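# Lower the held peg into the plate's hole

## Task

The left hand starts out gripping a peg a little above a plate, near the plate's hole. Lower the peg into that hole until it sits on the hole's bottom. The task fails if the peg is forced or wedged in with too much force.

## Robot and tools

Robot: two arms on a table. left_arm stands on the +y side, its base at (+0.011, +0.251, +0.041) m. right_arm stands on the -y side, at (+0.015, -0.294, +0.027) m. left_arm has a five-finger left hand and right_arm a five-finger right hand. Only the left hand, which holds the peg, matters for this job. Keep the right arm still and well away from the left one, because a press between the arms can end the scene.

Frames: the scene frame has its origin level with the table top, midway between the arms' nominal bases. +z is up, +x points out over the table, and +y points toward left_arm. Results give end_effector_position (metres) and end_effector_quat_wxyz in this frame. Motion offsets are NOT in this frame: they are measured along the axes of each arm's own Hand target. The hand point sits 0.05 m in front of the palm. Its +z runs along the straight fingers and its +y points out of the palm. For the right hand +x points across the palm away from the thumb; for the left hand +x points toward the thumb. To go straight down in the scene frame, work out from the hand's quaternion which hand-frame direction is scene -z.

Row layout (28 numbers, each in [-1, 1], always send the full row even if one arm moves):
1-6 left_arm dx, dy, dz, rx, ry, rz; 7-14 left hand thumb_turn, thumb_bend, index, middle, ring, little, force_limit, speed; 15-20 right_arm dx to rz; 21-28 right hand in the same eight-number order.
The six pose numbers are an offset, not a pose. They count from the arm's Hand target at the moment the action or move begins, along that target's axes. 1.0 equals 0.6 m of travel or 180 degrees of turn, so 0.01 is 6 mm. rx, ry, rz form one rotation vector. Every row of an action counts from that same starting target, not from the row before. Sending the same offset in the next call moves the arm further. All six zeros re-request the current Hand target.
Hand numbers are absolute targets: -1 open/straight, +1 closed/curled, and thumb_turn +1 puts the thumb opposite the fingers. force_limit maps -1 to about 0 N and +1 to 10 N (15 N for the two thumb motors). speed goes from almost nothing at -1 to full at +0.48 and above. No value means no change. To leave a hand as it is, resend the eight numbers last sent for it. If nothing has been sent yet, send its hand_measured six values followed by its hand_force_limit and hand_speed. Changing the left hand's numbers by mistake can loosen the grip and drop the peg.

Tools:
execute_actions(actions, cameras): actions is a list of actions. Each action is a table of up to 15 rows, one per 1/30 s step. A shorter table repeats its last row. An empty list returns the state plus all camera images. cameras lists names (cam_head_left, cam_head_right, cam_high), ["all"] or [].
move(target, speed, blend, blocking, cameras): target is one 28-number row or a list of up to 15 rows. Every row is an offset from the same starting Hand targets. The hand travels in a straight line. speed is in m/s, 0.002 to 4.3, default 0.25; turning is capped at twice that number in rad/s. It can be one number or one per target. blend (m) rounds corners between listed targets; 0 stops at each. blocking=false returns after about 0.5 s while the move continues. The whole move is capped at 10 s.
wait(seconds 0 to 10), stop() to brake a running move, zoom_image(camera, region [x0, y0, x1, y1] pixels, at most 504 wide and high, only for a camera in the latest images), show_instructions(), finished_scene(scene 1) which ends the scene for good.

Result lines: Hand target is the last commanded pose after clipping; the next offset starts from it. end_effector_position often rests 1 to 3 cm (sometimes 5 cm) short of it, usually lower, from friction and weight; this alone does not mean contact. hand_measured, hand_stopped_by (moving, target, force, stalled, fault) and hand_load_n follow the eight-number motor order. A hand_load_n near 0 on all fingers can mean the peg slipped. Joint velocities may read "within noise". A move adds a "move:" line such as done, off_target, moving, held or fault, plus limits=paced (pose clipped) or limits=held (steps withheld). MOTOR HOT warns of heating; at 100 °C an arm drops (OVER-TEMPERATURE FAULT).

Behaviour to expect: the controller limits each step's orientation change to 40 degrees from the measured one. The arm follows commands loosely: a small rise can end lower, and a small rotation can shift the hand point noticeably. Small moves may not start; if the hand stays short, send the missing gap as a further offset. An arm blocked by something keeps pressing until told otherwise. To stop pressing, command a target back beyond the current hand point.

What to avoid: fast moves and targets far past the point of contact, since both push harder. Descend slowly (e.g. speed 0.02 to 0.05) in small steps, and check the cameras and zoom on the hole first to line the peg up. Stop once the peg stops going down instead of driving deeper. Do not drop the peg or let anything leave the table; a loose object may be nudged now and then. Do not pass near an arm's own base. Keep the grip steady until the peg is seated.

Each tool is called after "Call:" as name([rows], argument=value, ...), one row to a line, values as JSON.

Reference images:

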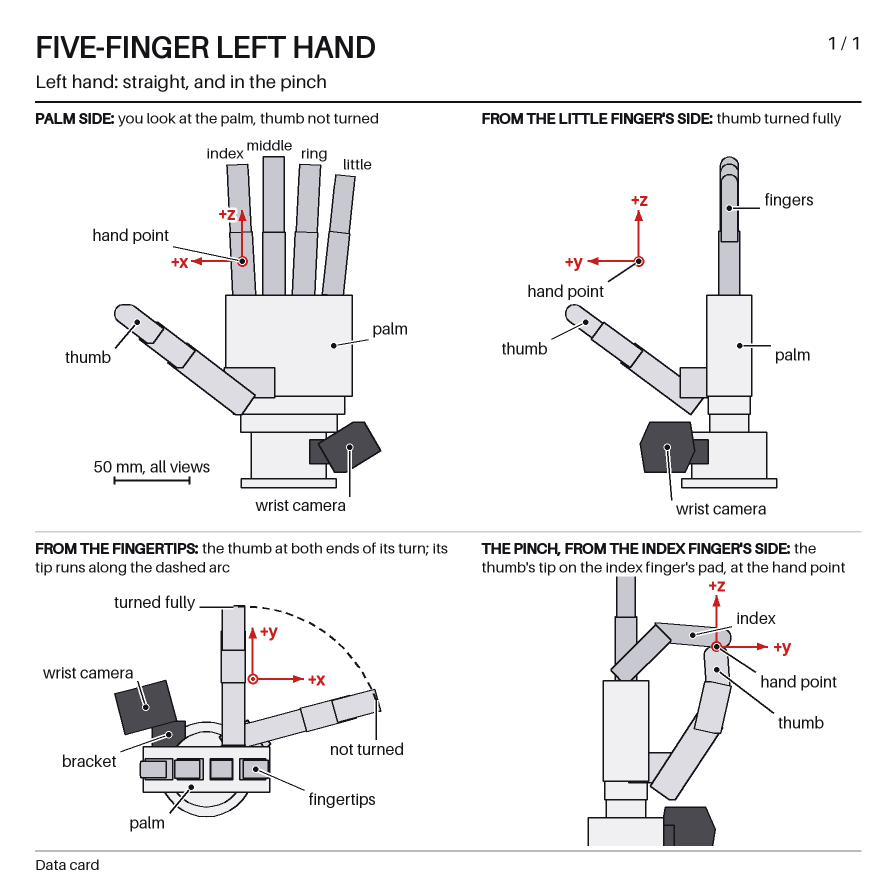

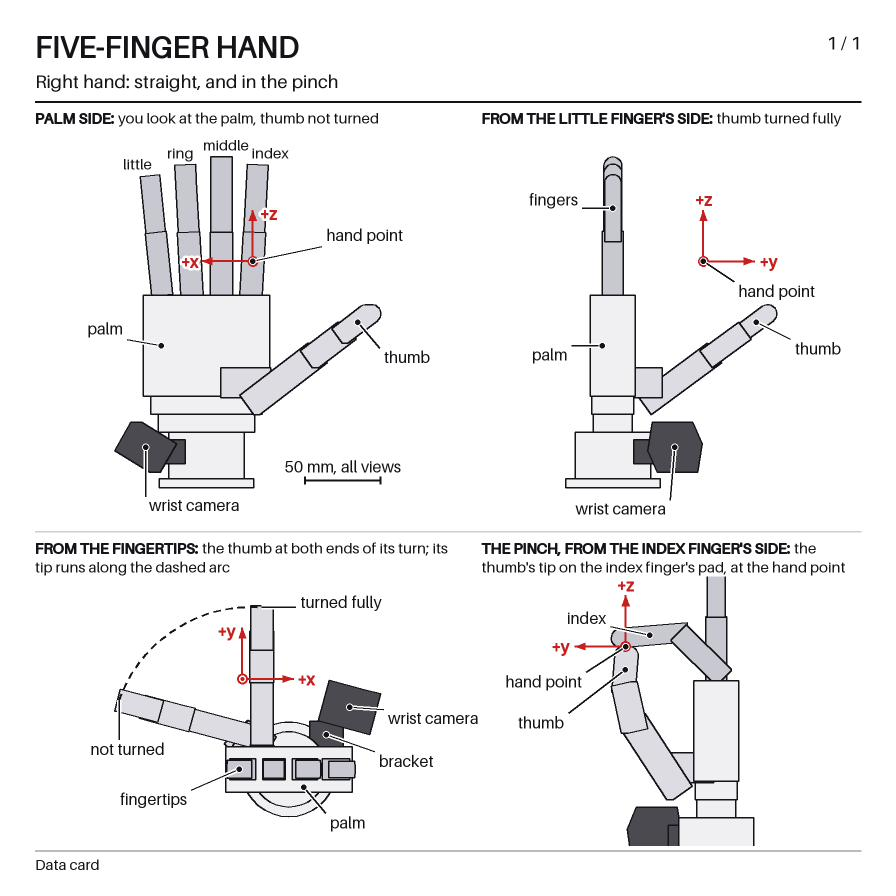

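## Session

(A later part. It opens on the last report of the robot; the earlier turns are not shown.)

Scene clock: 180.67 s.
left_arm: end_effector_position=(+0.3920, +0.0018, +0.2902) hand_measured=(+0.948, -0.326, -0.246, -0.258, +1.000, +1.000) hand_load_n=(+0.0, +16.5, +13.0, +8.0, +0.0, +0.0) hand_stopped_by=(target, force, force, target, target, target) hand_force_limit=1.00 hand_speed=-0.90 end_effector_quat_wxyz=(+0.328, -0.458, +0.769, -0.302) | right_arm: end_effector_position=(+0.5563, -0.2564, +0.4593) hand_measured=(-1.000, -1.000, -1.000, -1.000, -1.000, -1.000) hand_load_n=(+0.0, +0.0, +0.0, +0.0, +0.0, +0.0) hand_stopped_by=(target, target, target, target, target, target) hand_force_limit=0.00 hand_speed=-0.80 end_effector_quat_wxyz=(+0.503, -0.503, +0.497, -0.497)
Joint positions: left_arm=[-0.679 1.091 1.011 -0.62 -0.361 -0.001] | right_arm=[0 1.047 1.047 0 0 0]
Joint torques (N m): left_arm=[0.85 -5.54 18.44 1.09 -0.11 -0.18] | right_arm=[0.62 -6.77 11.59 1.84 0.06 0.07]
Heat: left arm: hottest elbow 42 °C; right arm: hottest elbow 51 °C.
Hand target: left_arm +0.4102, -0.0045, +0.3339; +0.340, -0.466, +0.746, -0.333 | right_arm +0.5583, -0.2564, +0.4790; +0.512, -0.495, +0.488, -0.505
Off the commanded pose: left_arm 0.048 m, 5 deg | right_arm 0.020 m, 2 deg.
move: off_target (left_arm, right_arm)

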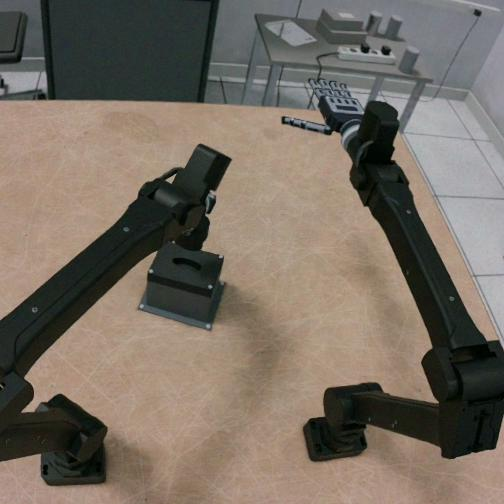

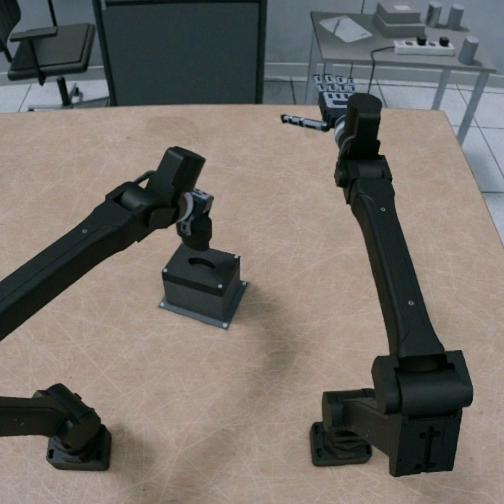

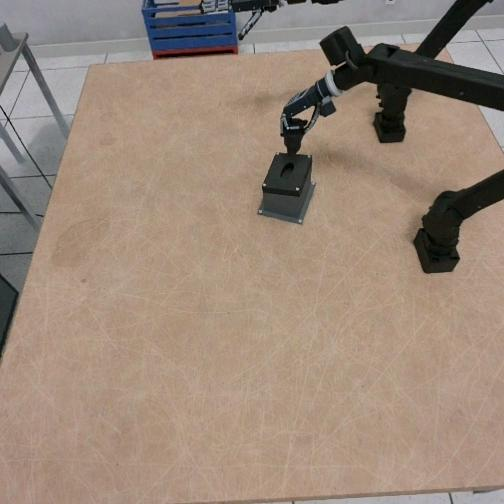

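Call:
move(target=[0.0243,0.0372,0.0578,0.0215,-0.003,-0.0148,0.948,-0.326,-0.246,-0.256,1.0,1.0,1.0,-0.9,0,0,0,0,0,0,-1,-1,-1,-1,-1,-1,0,-0.8], speed=0.1, cameras=["all"])

Call:
zoom_image(camera="cam_head_left", region=[145, 205, 225, 285])

Call:
zoom_image(camera="cam_head_right", region=[155, 205, 235, 285])

Call:
zoom_image(camera="cam_high", region=[260, 130, 320, 190])

Scene clock: 189.17 s.
left_arm: end_effector_position=(+0.4151, -0.0154, +0.2796) hand_measured=(+0.948, -0.326, -0.246, -0.258, +1.000, +1.000) hand_load_n=(+0.0, +16.5, +12.5, +8.0, +0.0, +0.0) hand_stopped_by=(target, force, force, target, target, target) hand_force_limit=1.00 hand_speed=-0.90 end_effector_quat_wxyz=(+0.344, -0.467, +0.738, -0.347) | right_arm: end_effector_position=(+0.5563, -0.2564, +0.4593) hand_measured=(-1.000, -1.000, -1.000, -1.000, -1.000, -1.000) hand_load_n=(-0.5, +0.0, +0.0, +0.0, +0.0, +0.0) hand_stopped_by=(target, target, target, target, target, target) hand_force_limit=0.00 hand_speed=-0.80 end_effector_quat_wxyz=(+0.503, -0.503, +0.497, -0.497)
Joint positions: left_arm=[-0.679 1.12 0.954 -0.431 -0.372 -0.025] | right_arm=[0 1.047 1.047 0 0 0]
Joint torques (N m): left_arm=[0.32 -5.83 12.49 2.39 -0.33 -0.19] | right_arm=[0.67 -6.77 11.58 1.78 0.05 0.08]
Heat: left arm: hottest elbow 44 °C; right arm: hottest elbow 52 °C.
Hand target: left_arm +0.4233, -0.0165, +0.2940; +0.351, -0.473, +0.721, -0.364 | right_arm +0.5583, -0.2564, +0.4790; +0.512, -0.495, +0.488, -0.505
Off the commanded pose: left_arm 0.016 m, 3 deg | right_arm 0.020 m, 2 deg.
move: off_target (left_arm, right_arm)

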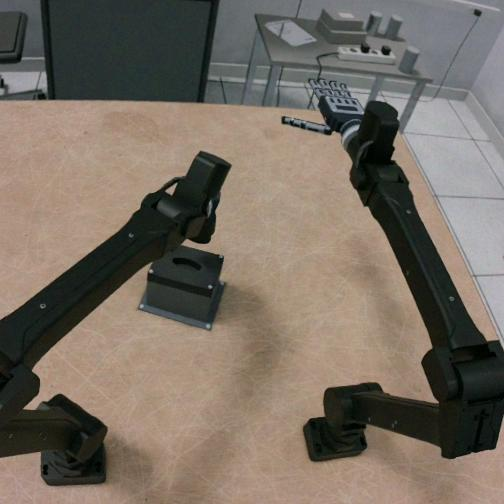

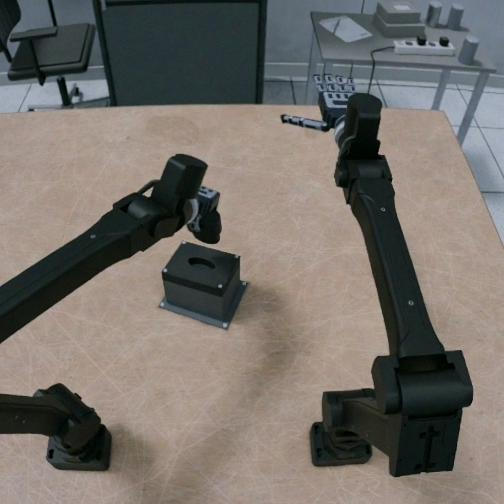

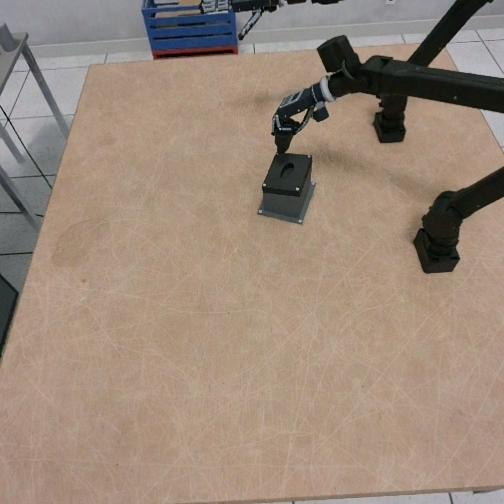

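Scaled by 6.300.

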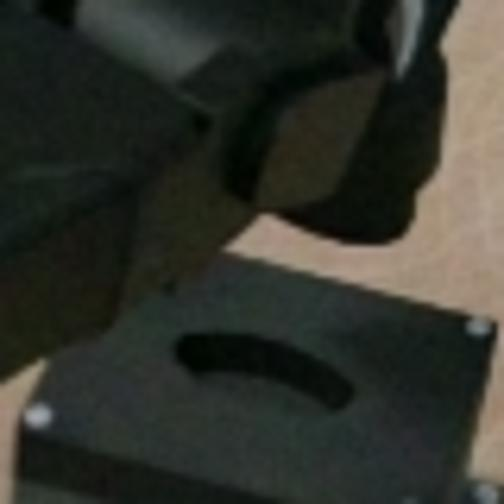

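Scaled by 6.300.

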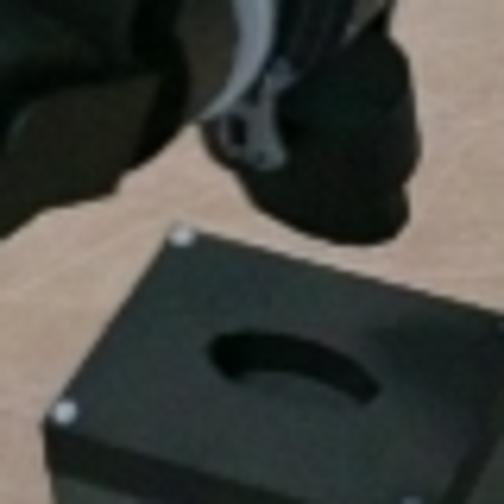

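Scaled by 8.400.

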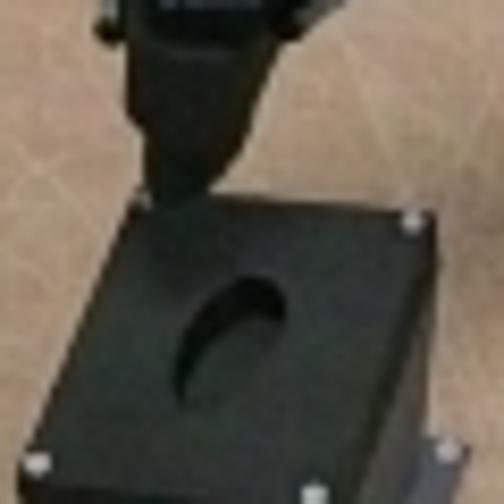

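Call:
move(target=[-0.0109,0.08,0.0166,-0.005,0,0.002,0.948,-0.326,-0.246,-0.256,1.0,1.0,1.0,-0.9,0,0,0,0,0,0,-1,-1,-1,-1,-1,-1,0,-0.8], speed=0.1, cameras=["all"])

Call:
zoom_image(camera="cam_head_left", region=[145, 215, 225, 295])

Call:
zoom_image(camera="cam_head_right", region=[160, 215, 240, 295])

Call:
zoom_image(camera="cam_high", region=[260, 140, 320, 200])

Scene clock: 206.63 s.
left_arm: end_effector_position=(+0.4042, +0.0000, +0.2320) hand_measured=(+0.948, -0.326, -0.246, -0.258, +1.000, +1.000) hand_load_n=(+0.0, +16.5, +12.5, +8.0, +0.0, +0.0) hand_stopped_by=(target, force, force, target, target, target) hand_force_limit=1.00 hand_speed=-0.90 end_effector_quat_wxyz=(+0.338, -0.471, +0.741, -0.339) | right_arm: end_effector_position=(+0.5563, -0.2564, +0.4593) hand_measured=(-1.000, -1.000, -1.000, -1.000, -1.000, -1.000) hand_load_n=(+0.0, +0.0, +0.0, +0.0, +0.0, +0.0) hand_stopped_by=(target, target, target, target, target, target) hand_force_limit=0.00 hand_speed=-0.80 end_effector_quat_wxyz=(+0.503, -0.503, +0.497, -0.497)
Joint positions: left_arm=[-0.662 1.108 0.829 -0.337 -0.358 -0.025] | right_arm=[0 1.047 1.047 0 0 0]
Joint torques (N m): left_arm=[0.79 -6.07 12.11 2.37 -0.09 -0.05] | right_arm=[0.67 -6.77 11.56 1.83 0.06 0.07]
Heat: left arm: hottest elbow 45 °C; right arm: hottest elbow 52 °C.
Hand target: left_arm +0.4132, +0.0014, +0.2490; +0.348, -0.473, +0.726, -0.357 | right_arm +0.5583, -0.2564, +0.4790; +0.512, -0.495, +0.488, -0.505
Off the commanded pose: left_arm 0.019 m, 3 deg | right_arm 0.020 m, 2 deg.
move: off_target (left_arm, right_arm)

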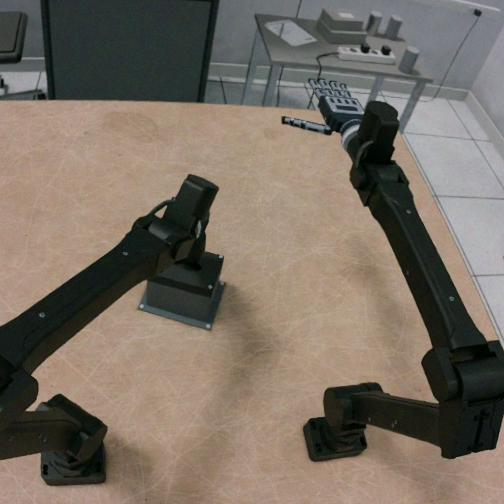

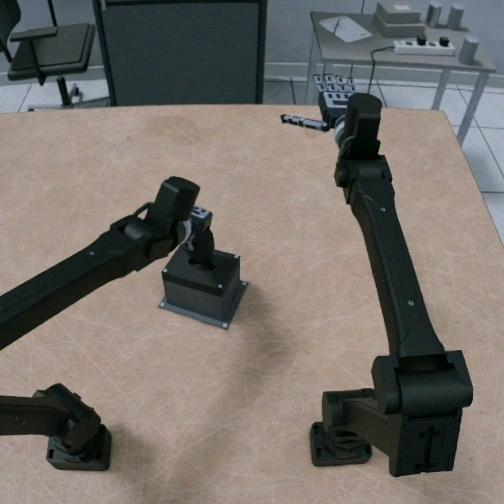

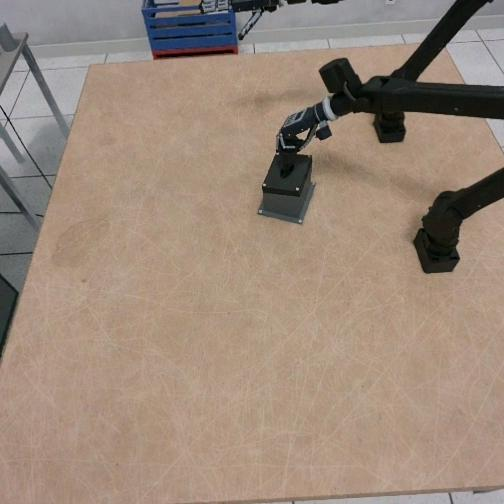

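Scaled by 6.300.

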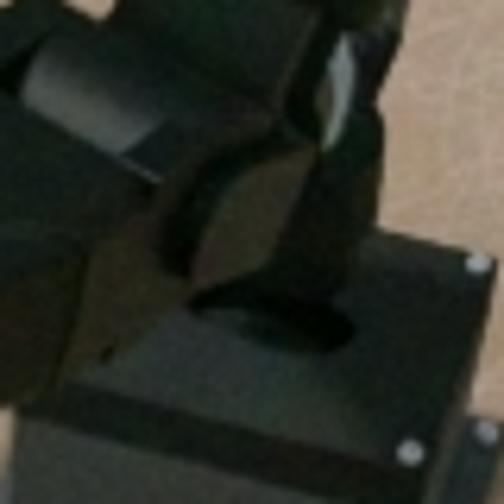

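Scaled by 6.300.

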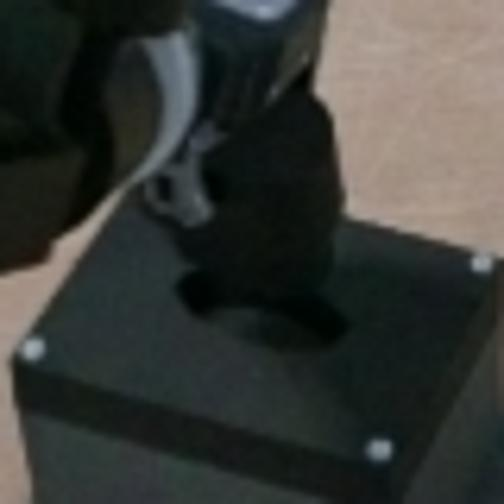

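Scaled by 8.400.

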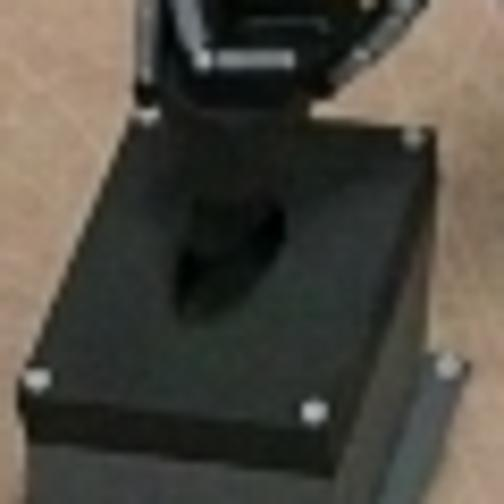

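Call:
zoom_image(camera="cam_head_right", region=[183, 245, 223, 285])

Call:
zoom_image(camera="cam_head_left", region=[170, 245, 210, 285])

Call:
zoom_image(camera="cam_high", region=[272, 150, 302, 180])

Scaled by 12.600.

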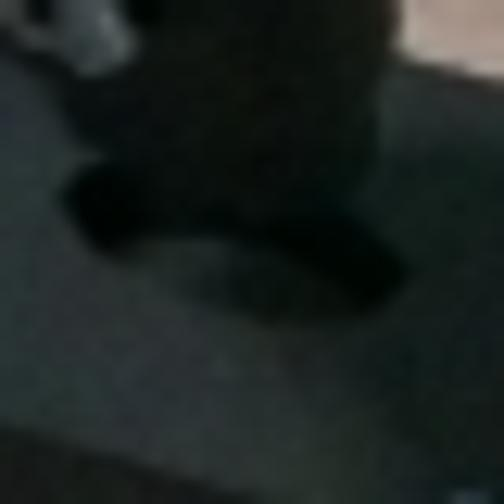

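Scaled by 12.600.

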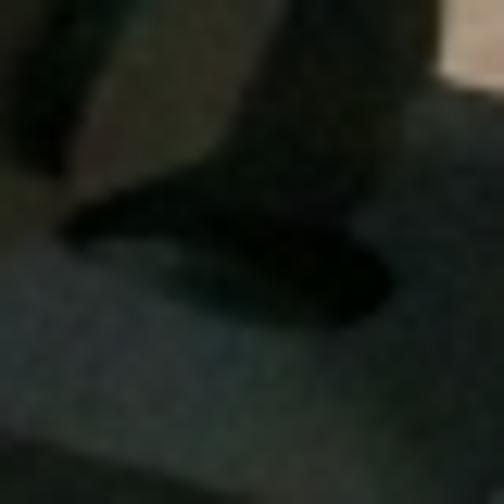

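Scaled by 16.800.

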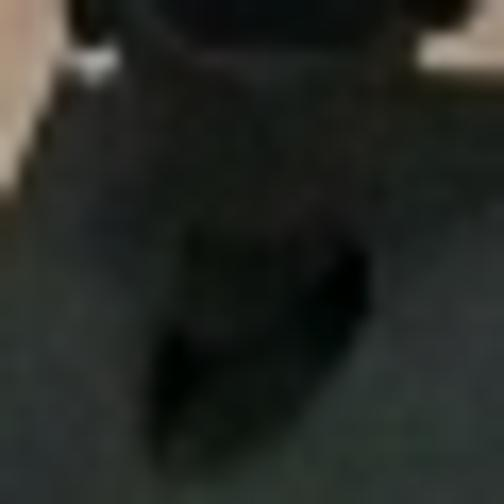

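Call:
move(target=[0.0078,0.0162,0.0132,0,0,0.002,0.948,-0.326,-0.246,-0.256,1.0,1.0,1.0,-0.9,0,0,0,0,0,0,-1,-1,-1,-1,-1,-1,0,-0.8], speed=0.05, cameras=["all"])

Call:
zoom_image(camera="cam_head_right", region=[183, 240, 223, 280])

Call:
zoom_image(camera="cam_head_left", region=[170, 240, 210, 280])

Call:
zoom_image(camera="cam_high", region=[272, 150, 302, 180])

Scene clock: 220.17 s.
left_arm: end_effector_position=(+0.4063, -0.0016, +0.2289) hand_measured=(+0.948, -0.326, -0.246, -0.258, +1.000, +1.000) hand_load_n=(+0.0, +16.5, +12.5, +8.0, +0.0, +0.0) hand_stopped_by=(target, force, force, target, target, target) hand_force_limit=1.00 hand_speed=-0.90 end_effector_quat_wxyz=(+0.342, -0.471, +0.736, -0.347) | right_arm: end_effector_position=(+0.5563, -0.2564, +0.4593) hand_measured=(-1.000, -1.000, -1.000, -1.000, -1.000, -1.000) hand_load_n=(+0.0, +0.0, +0.0, +0.0, +0.0, +0.0) hand_stopped_by=(target, target, target, target, target, target) hand_force_limit=0.00 hand_speed=-0.80 end_effector_quat_wxyz=(+0.503, -0.503, +0.497, -0.497)
Joint positions: left_arm=[-0.662 1.11 0.812 -0.298 -0.358 -0.025] | right_arm=[0 1.047 1.047 0 0 0]
Joint torques (N m): left_arm=[0.26 -4.89 11.7 2.44 -0.28 -0.03] | right_arm=[0.67 -6.77 11.62 1.8 0.05 0.07]
Heat: left arm: hottest elbow 43 °C; right arm: hottest elbow 52 °C.
Hand target: left_arm +0.4142, -0.0016, +0.2360; +0.349, -0.471, +0.727, -0.356 | right_arm +0.5583, -0.2564, +0.4790; +0.512, -0.495, +0.488, -0.505
Off the commanded pose: left_arm 0.011 m, 2 deg | right_arm 0.020 m, 2 deg.
move: off_target (left_arm, right_arm)

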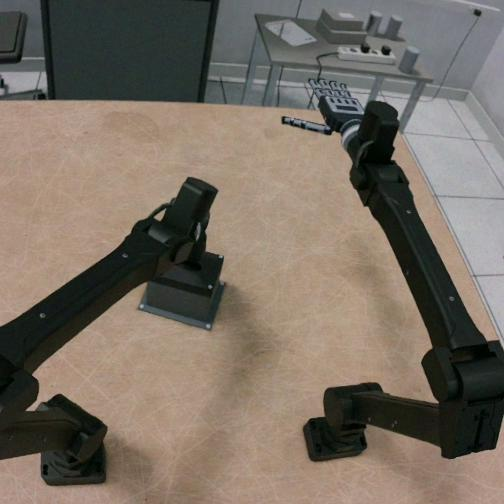

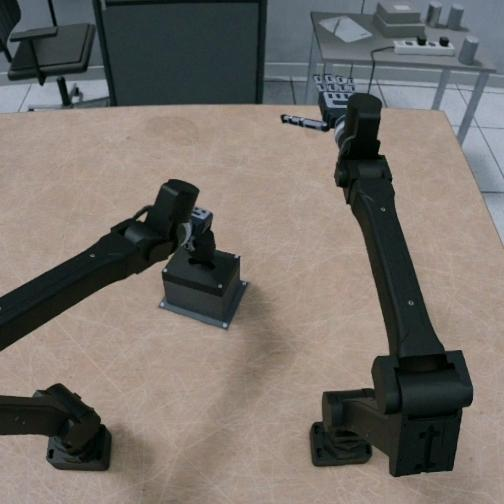

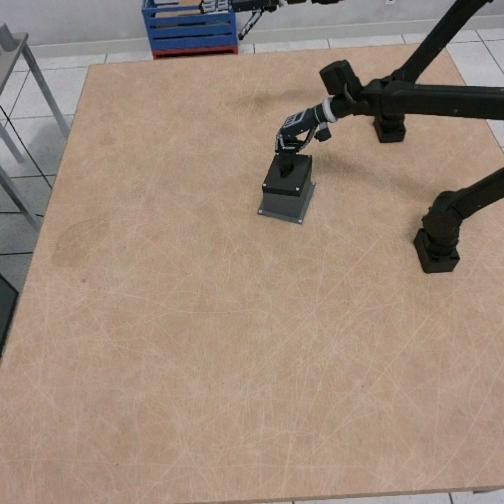

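Scaled by 12.600.

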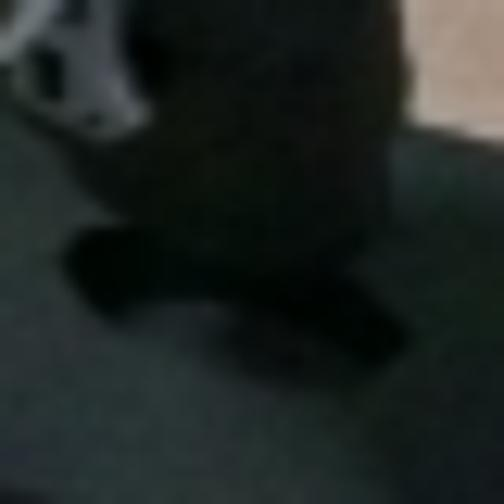

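Scaled by 12.600.

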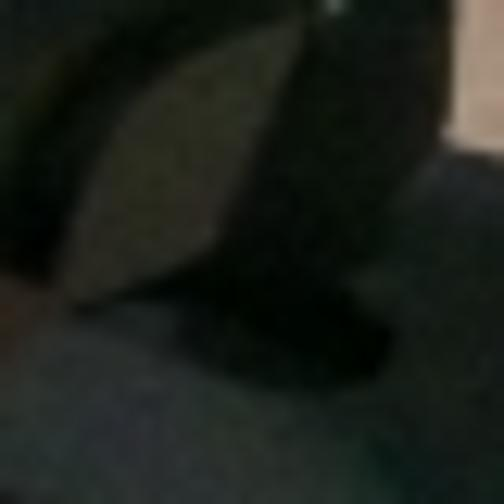

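Scaled by 16.800.

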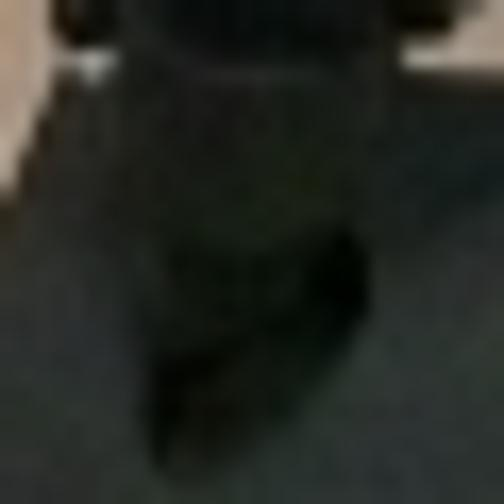

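Call:
move(target=[0.008,0.0275,0.018,0,0,0,0.948,-0.326,-0.246,-0.256,1.0,1.0,1.0,-0.9,0,0,0,0,0,0,-1,-1,-1,-1,-1,-1,0,-0.8], speed=0.05, cameras=["all"])

Call:
zoom_image(camera="cam_head_right", region=[183, 240, 223, 280])

Call:
zoom_image(camera="cam_head_left", region=[170, 240, 210, 280])

Call:
zoom_image(camera="cam_high", region=[272, 150, 302, 180])

Scene clock: 224.77 s.
left_arm: end_effector_position=(+0.4069, -0.0017, +0.2067) hand_measured=(+0.948, -0.326, -0.246, -0.258, +1.000, +1.000) hand_load_n=(+0.0, +16.0, +12.5, +8.0, +0.5, +0.0) hand_stopped_by=(target, force, force, target, target, target) hand_force_limit=1.00 hand_speed=-0.90 end_effector_quat_wxyz=(+0.341, -0.471, +0.737, -0.345) | right_arm: end_effector_position=(+0.5563, -0.2564, +0.4593) hand_measured=(-1.000, -1.000, -1.000, -1.000, -1.000, -1.000) hand_load_n=(+0.0, +0.0, +0.0, +0.0, +0.0, +0.0) hand_stopped_by=(target, target, target, target, target, target) hand_force_limit=0.00 hand_speed=-0.80 end_effector_quat_wxyz=(+0.503, -0.503, +0.497, -0.497)
Joint positions: left_arm=[-0.662 1.136 0.771 -0.235 -0.359 -0.025] | right_arm=[0 1.047 1.047 0 0 0]
Joint torques (N m): left_arm=[0.15 -5.19 11.6 2.4 -0.32 -0.03] | right_arm=[0.62 -6.83 11.64 1.81 0.07 0.08]
Heat: left arm: hottest elbow 43 °C; right arm: hottest elbow 52 °C.
Hand target: left_arm +0.4145, -0.0030, +0.2157; +0.350, -0.471, +0.727, -0.356 | right_arm +0.5583, -0.2564, +0.4790; +0.512, -0.495, +0.488, -0.505
Off the commanded pose: left_arm 0.012 m, 2 deg | right_arm 0.020 m, 2 deg.
move: off_target (left_arm, right_arm)

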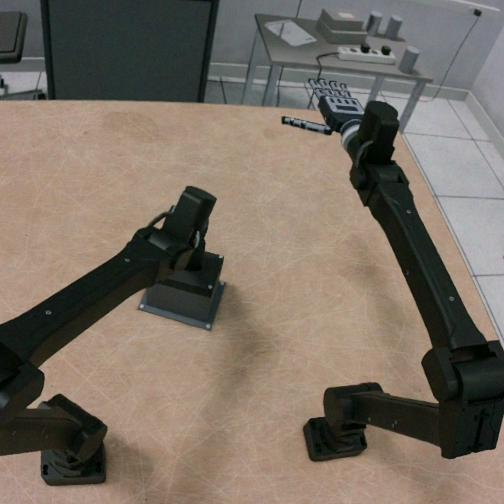

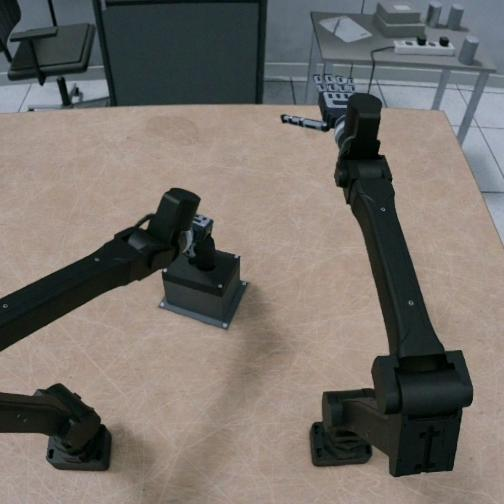

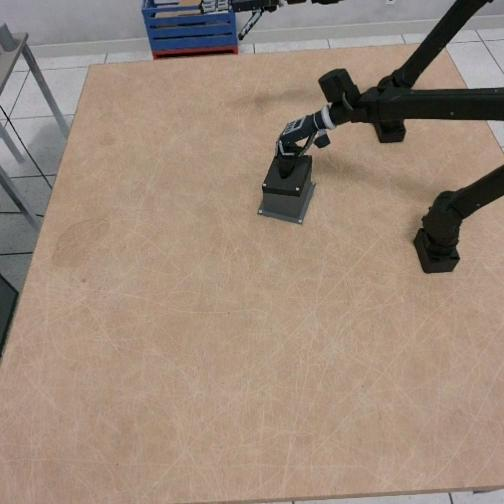

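Scaled by 12.600.

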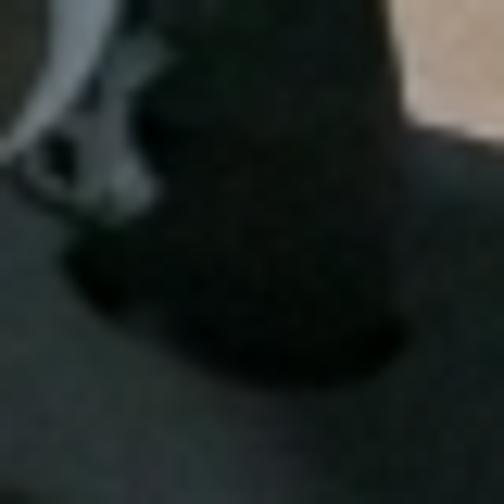

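Scaled by 12.600.

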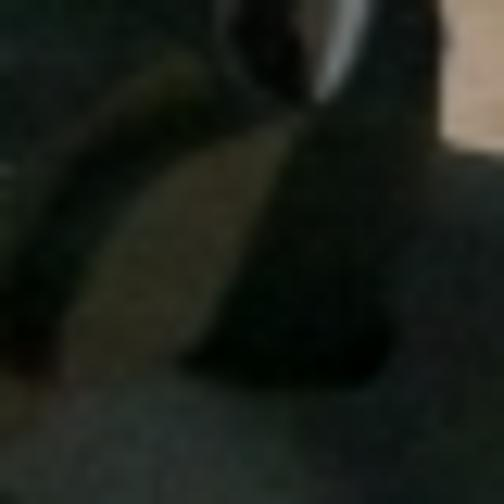

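Scaled by 16.800.

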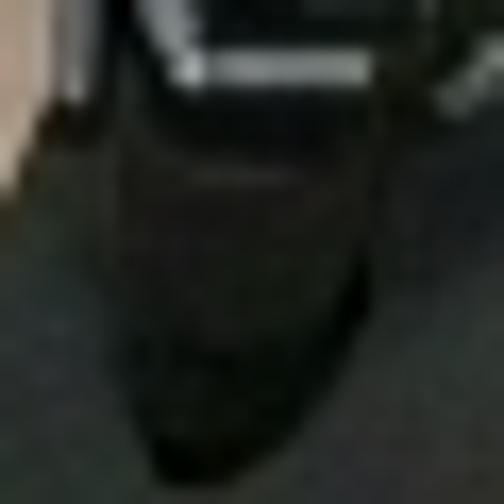

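Call:
move(target=[0.0022,0.0135,0.0085,0,0,0,0.948,-0.326,-0.246,-0.256,1.0,1.0,1.0,-0.9,0,0,0,0,0,0,-1,-1,-1,-1,-1,-1,0,-0.8], speed=0.05, cameras=["all"])

Call:
zoom_image(camera="cam_head_right", region=[183, 240, 223, 280])

Call:
zoom_image(camera="cam_high", region=[272, 150, 302, 180])

Scene clock: 227.70 s.
left_arm: end_effector_position=(+0.4072, -0.0019, +0.1982) hand_measured=(+0.948, -0.326, -0.246, -0.258, +1.000, +1.000) hand_load_n=(+0.0, +16.5, +12.5, +8.0, +0.0, +0.0) hand_stopped_by=(target, force, force, target, target, target) hand_force_limit=1.00 hand_speed=-0.90 end_effector_quat_wxyz=(+0.342, -0.471, +0.736, -0.346) | right_arm: end_effector_position=(+0.5563, -0.2564, +0.4593) hand_measured=(-1.000, -1.000, -1.000, -1.000, -1.000, -1.000) hand_load_n=(-0.5, +0.0, +0.0, -0.5, +0.0, +0.0) hand_stopped_by=(target, target, target, target, target, target) hand_force_limit=0.00 hand_speed=-0.80 end_effector_quat_wxyz=(+0.503, -0.503, +0.497, -0.497)
Joint positions: left_arm=[-0.662 1.147 0.754 -0.205 -0.359 -0.025] | right_arm=[0 1.047 1.047 0 0 0]
Joint torques (N m): left_arm=[0.21 -5.19 11.4 2.35 -0.29 -0.04] | right_arm=[0.73 -6.77 11.6 1.8 0.06 0.07]
Heat: left arm: hottest elbow 43 °C; right arm: hottest elbow 52 °C.
Hand target: left_arm +0.4148, -0.0027, +0.2060; +0.349, -0.471, +0.727, -0.356 | right_arm +0.5583, -0.2564, +0.4790; +0.512, -0.495, +0.488, -0.505
Off the commanded pose: left_arm 0.011 m, 2 deg | right_arm 0.020 m, 2 deg.
move: off_target (left_arm, right_arm)

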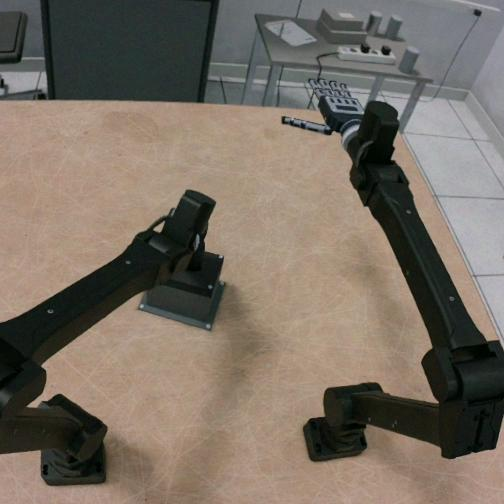

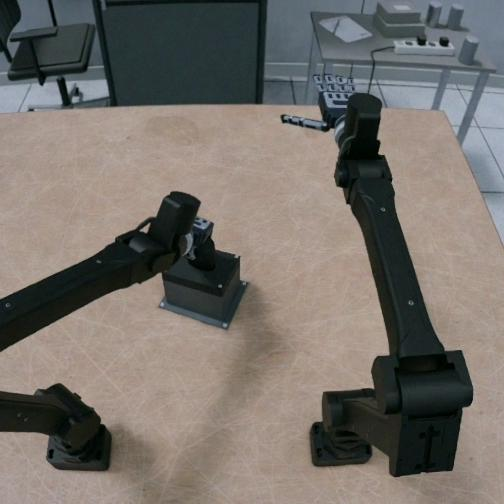

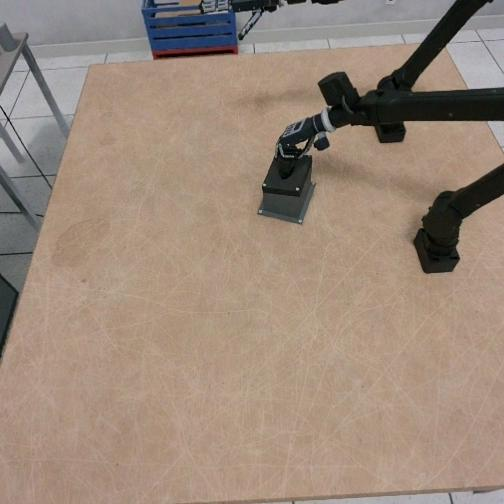

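Scaled by 12.600.

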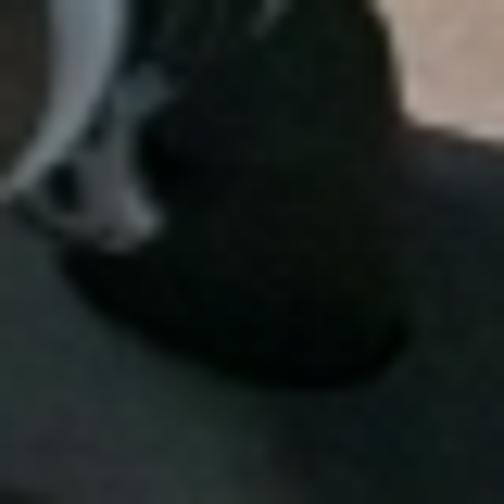

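Scaled by 16.800.

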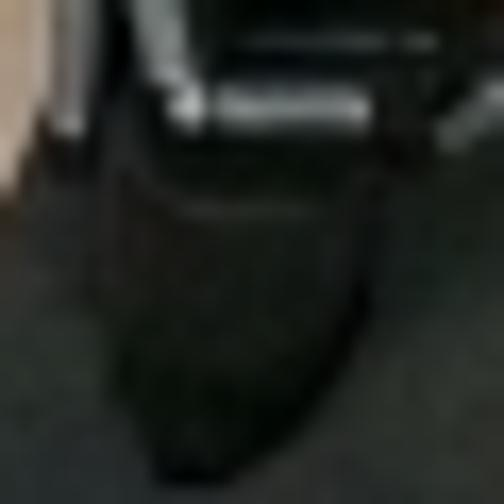

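Call:
move(target=[0.0022,0.0115,0.007,0,0,0,0.948,-0.326,-0.246,-0.256,1.0,1.0,1.0,-0.9,0,0,0,0,0,0,-1,-1,-1,-1,-1,-1,0,-0.8], speed=0.04, cameras=["all"])

Call:
zoom_image(camera="cam_head_right", region=[183, 240, 223, 280])

Call:
zoom_image(camera="cam_high", region=[272, 150, 302, 180])

Scene clock: 231.17 s.
left_arm: end_effector_position=(+0.4088, -0.0031, +0.1952) hand_measured=(+0.948, -0.326, -0.246, -0.258, +1.000, +1.000) hand_load_n=(+0.0, +16.0, +12.5, +8.0, +0.0, +0.0) hand_stopped_by=(target, force, force, target, target, target) hand_force_limit=1.00 hand_speed=-0.90 end_effector_quat_wxyz=(+0.344, -0.471, +0.733, -0.351) | right_arm: end_effector_position=(+0.5563, -0.2564, +0.4593) hand_measured=(-1.000, -1.000, -1.000, -1.000, -1.000, -1.000) hand_load_n=(+0.0, +0.0, +0.0, +0.0, +0.0, +0.0) hand_stopped_by=(target, target, target, target, target, target) hand_force_limit=0.00 hand_speed=-0.80 end_effector_quat_wxyz=(+0.503, -0.503, +0.497, -0.497)
Joint positions: left_arm=[-0.662 1.152 0.743 -0.177 -0.36 -0.025] | right_arm=[0 1.047 1.047 0 0 0]
Joint torques (N m): left_arm=[0.09 -4.78 10.92 2.35 -0.26 -0.02] | right_arm=[0.67 -6.89 11.59 1.77 0.06 0.08]
Heat: left arm: hottest elbow 43 °C; right arm: hottest elbow 53 °C.
Hand target: left_arm +0.4151, -0.0027, +0.1981; +0.350, -0.471, +0.727, -0.356 | right_arm +0.5583, -0.2564, +0.4790; +0.512, -0.495, +0.488, -0.505
Off the commanded pose: left_arm 0.007 m, 1 deg | right_arm 0.020 m, 2 deg.
move: off_target (right_arm)

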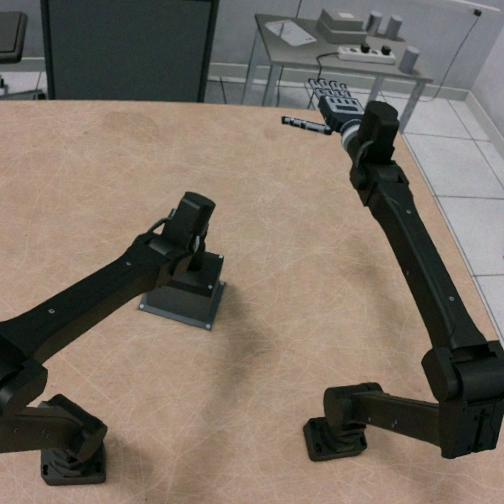

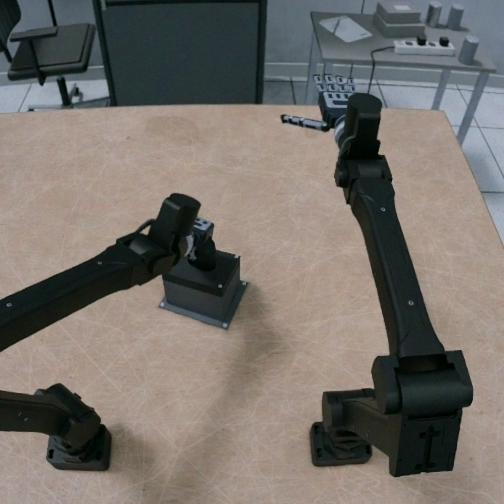

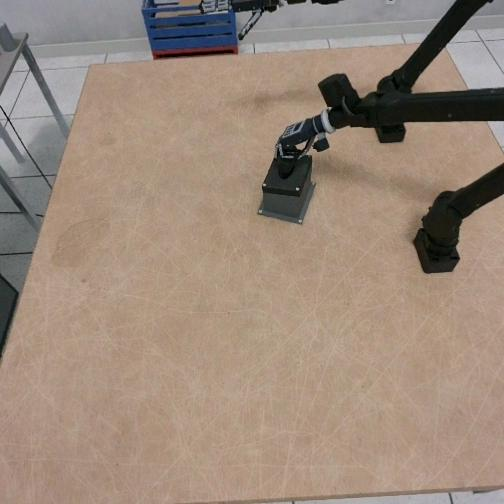

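Scaled by 12.600.

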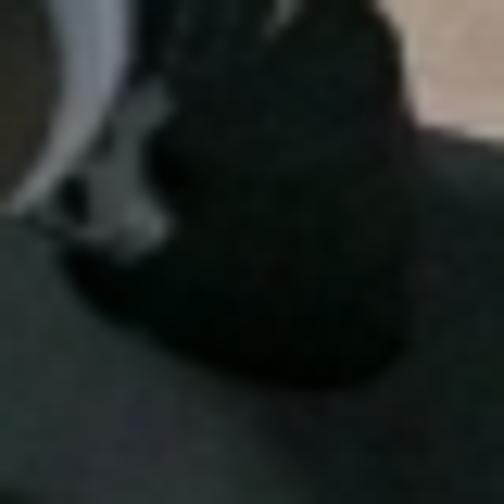

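Scaled by 16.800.

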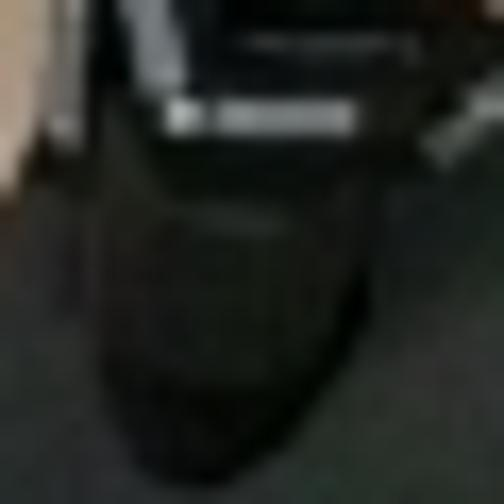

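Call:
zoom_image(camera="cam_head_right", region=[184, 250, 220, 275])

Call:
zoom_image(camera="cam_head_left", region=[175, 245, 210, 275])

Call:
zoom_image(camera="cam_high", region=[276, 158, 300, 182])

Scaled by 14.000.

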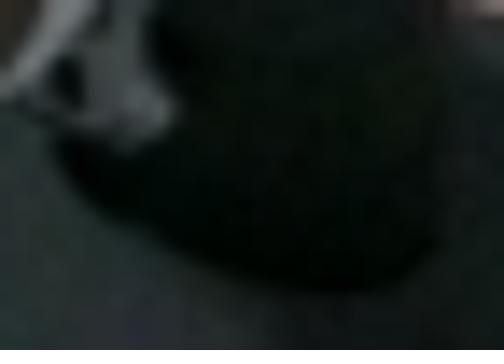

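Scaled by 14.400.

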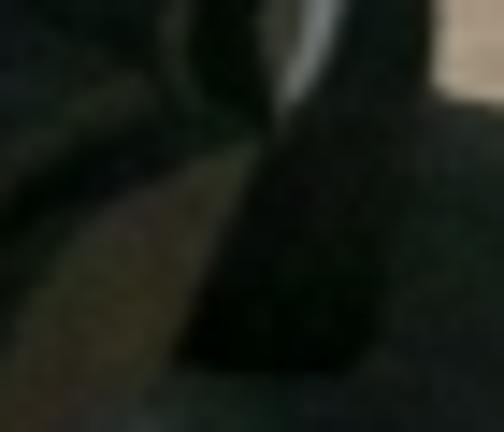

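Scaled by 21.000.

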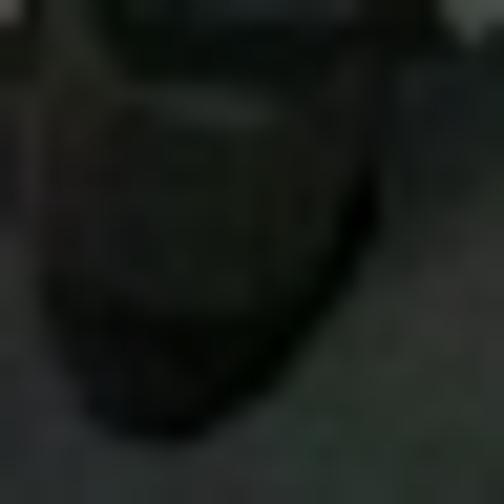

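Call:
move(target=[-0.0023,-0.0086,-0.0112,0,0,0,0.948,-0.326,-0.246,-0.256,1.0,1.0,1.0,-0.9,0,0,0,0,0,0,-1,-1,-1,-1,-1,-1,0,-0.8], speed=0.04, cameras=["all"])

Call:
zoom_image(camera="cam_head_right", region=[184, 245, 220, 275])

Call:
zoom_image(camera="cam_high", region=[276, 158, 300, 182])

Scene clock: 241.73 s.
left_arm: end_effector_position=(+0.4089, -0.0030, +0.1952) hand_measured=(+0.948, -0.326, -0.246, -0.258, +1.000, +1.000) hand_load_n=(+0.0, +16.0, +13.0, +8.0, +0.0, +0.0) hand_stopped_by=(target, force, force, target, target, target) hand_force_limit=1.00 hand_speed=-0.90 end_effector_quat_wxyz=(+0.344, -0.471, +0.733, -0.350) | right_arm: end_effector_position=(+0.5563, -0.2564, +0.4593) hand_measured=(-1.000, -1.000, -1.000, -1.000, -1.000, -1.000) hand_load_n=(+0.0, +0.0, -0.5, +0.0, +0.0, +0.0) hand_stopped_by=(target, target, target, target, target, target) hand_force_limit=0.00 hand_speed=-0.80 end_effector_quat_wxyz=(+0.503, -0.503, +0.497, -0.497)
Joint positions: left_arm=[-0.662 1.152 0.743 -0.177 -0.36 -0.025] | right_arm=[0 1.047 1.047 0 0 0]
Joint torques (N m): left_arm=[0.03 -6.07 11.75 1.17 -0.33 -0.05] | right_arm=[0.5 -6.71 11.58 1.81 0.06 0.07]
Heat: left arm: hottest elbow 42 °C; right arm: hottest elbow 53 °C.
Hand target: left_arm +0.4121, -0.0017, +0.2061; +0.350, -0.471, +0.727, -0.356 | right_arm +0.5583, -0.2564, +0.4790; +0.512, -0.495, +0.488, -0.505
Off the commanded pose: left_arm 0.011 m, 1 deg | right_arm 0.020 m, 2 deg.
move: off_target (left_arm, right_arm)

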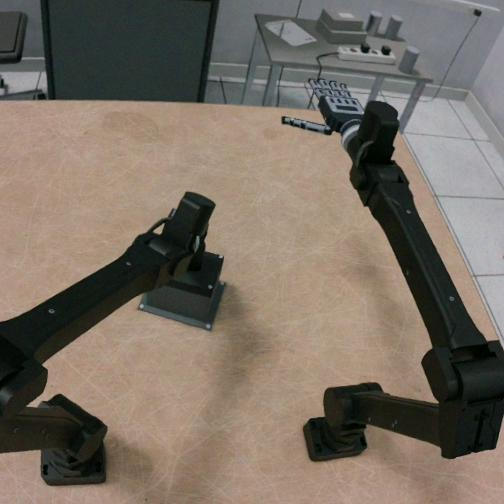

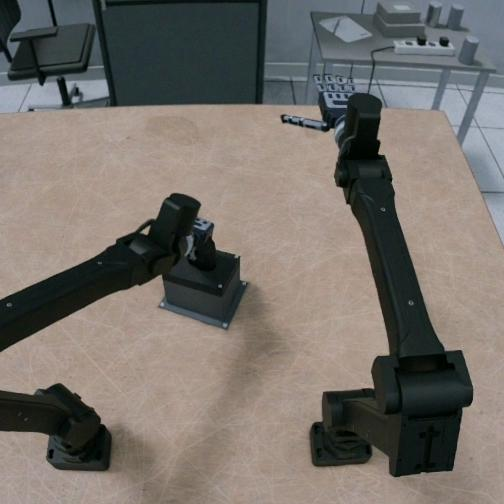

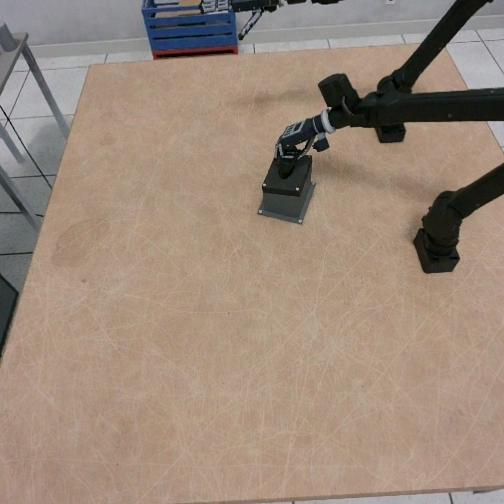

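Scaled by 14.000.

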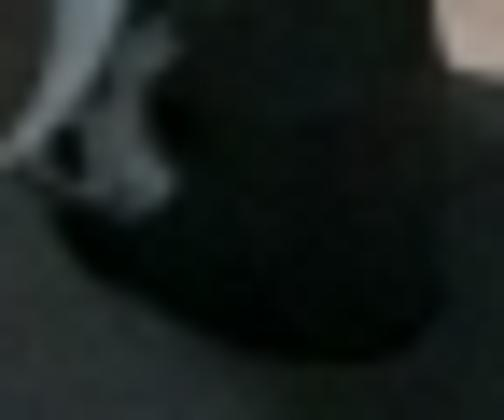

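Scaled by 21.000.

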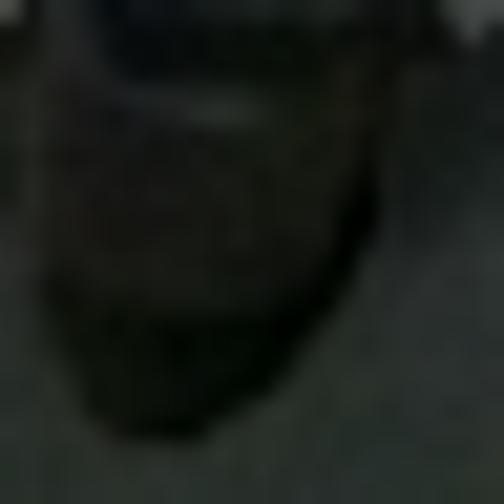

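Call:
move(target=[-0.0095,-0.048,-0.0284,0,0,0,0.948,-0.326,-0.246,-0.256,1.0,1.0,1.0,-0.9,0,0,0,0,0,0,-1,-1,-1,-1,-1,-1,0,-0.8], speed=0.05, cameras=[])

Scene clock: 245.40 s.
left_arm: end_effector_position=(+0.3948, +0.0077, +0.2014) hand_measured=(+0.948, -0.326, -0.246, -0.258, +1.000, +1.000) hand_load_n=(+0.0, +16.0, +13.0, +8.5, +0.0, +0.0) hand_stopped_by=(target, force, force, target, target, target) hand_force_limit=1.00 hand_speed=-0.90 end_effector_quat_wxyz=(+0.336, -0.475, +0.743, -0.331) | right_arm: end_effector_position=(+0.5563, -0.2564, +0.4593) hand_measured=(-1.000, -1.000, -1.000, -1.000, -1.000, -1.000) hand_load_n=(-0.5, +0.0, +0.0, +0.0, +0.0, +0.0) hand_stopped_by=(target, target, target, target, target, target) hand_force_limit=0.00 hand_speed=-0.80 end_effector_quat_wxyz=(+0.503, -0.503, +0.497, -0.497)
Joint positions: left_arm=[-0.662 1.11 0.755 -0.28 -0.362 -0.031] | right_arm=[0 1.047 1.047 0 0 0]
Joint torques (N m): left_arm=[-0.15 -5.71 16.75 1.02 -0.31 0.02] | right_arm=[0.62 -6.77 11.62 1.81 0.06 0.08]
Heat: left arm: hottest elbow 42 °C; right arm: hottest elbow 53 °C.
Hand target: left_arm +0.4120, -0.0019, +0.2400; +0.350, -0.471, +0.727, -0.356 | right_arm +0.5583, -0.2564, +0.4790; +0.512, -0.495, +0.488, -0.505
Off the commanded pose: left_arm 0.043 m, 4 deg | right_arm 0.020 m, 2 deg.
move: off_target (left_arm, right_arm)
No camera images: "cameras" was empty.


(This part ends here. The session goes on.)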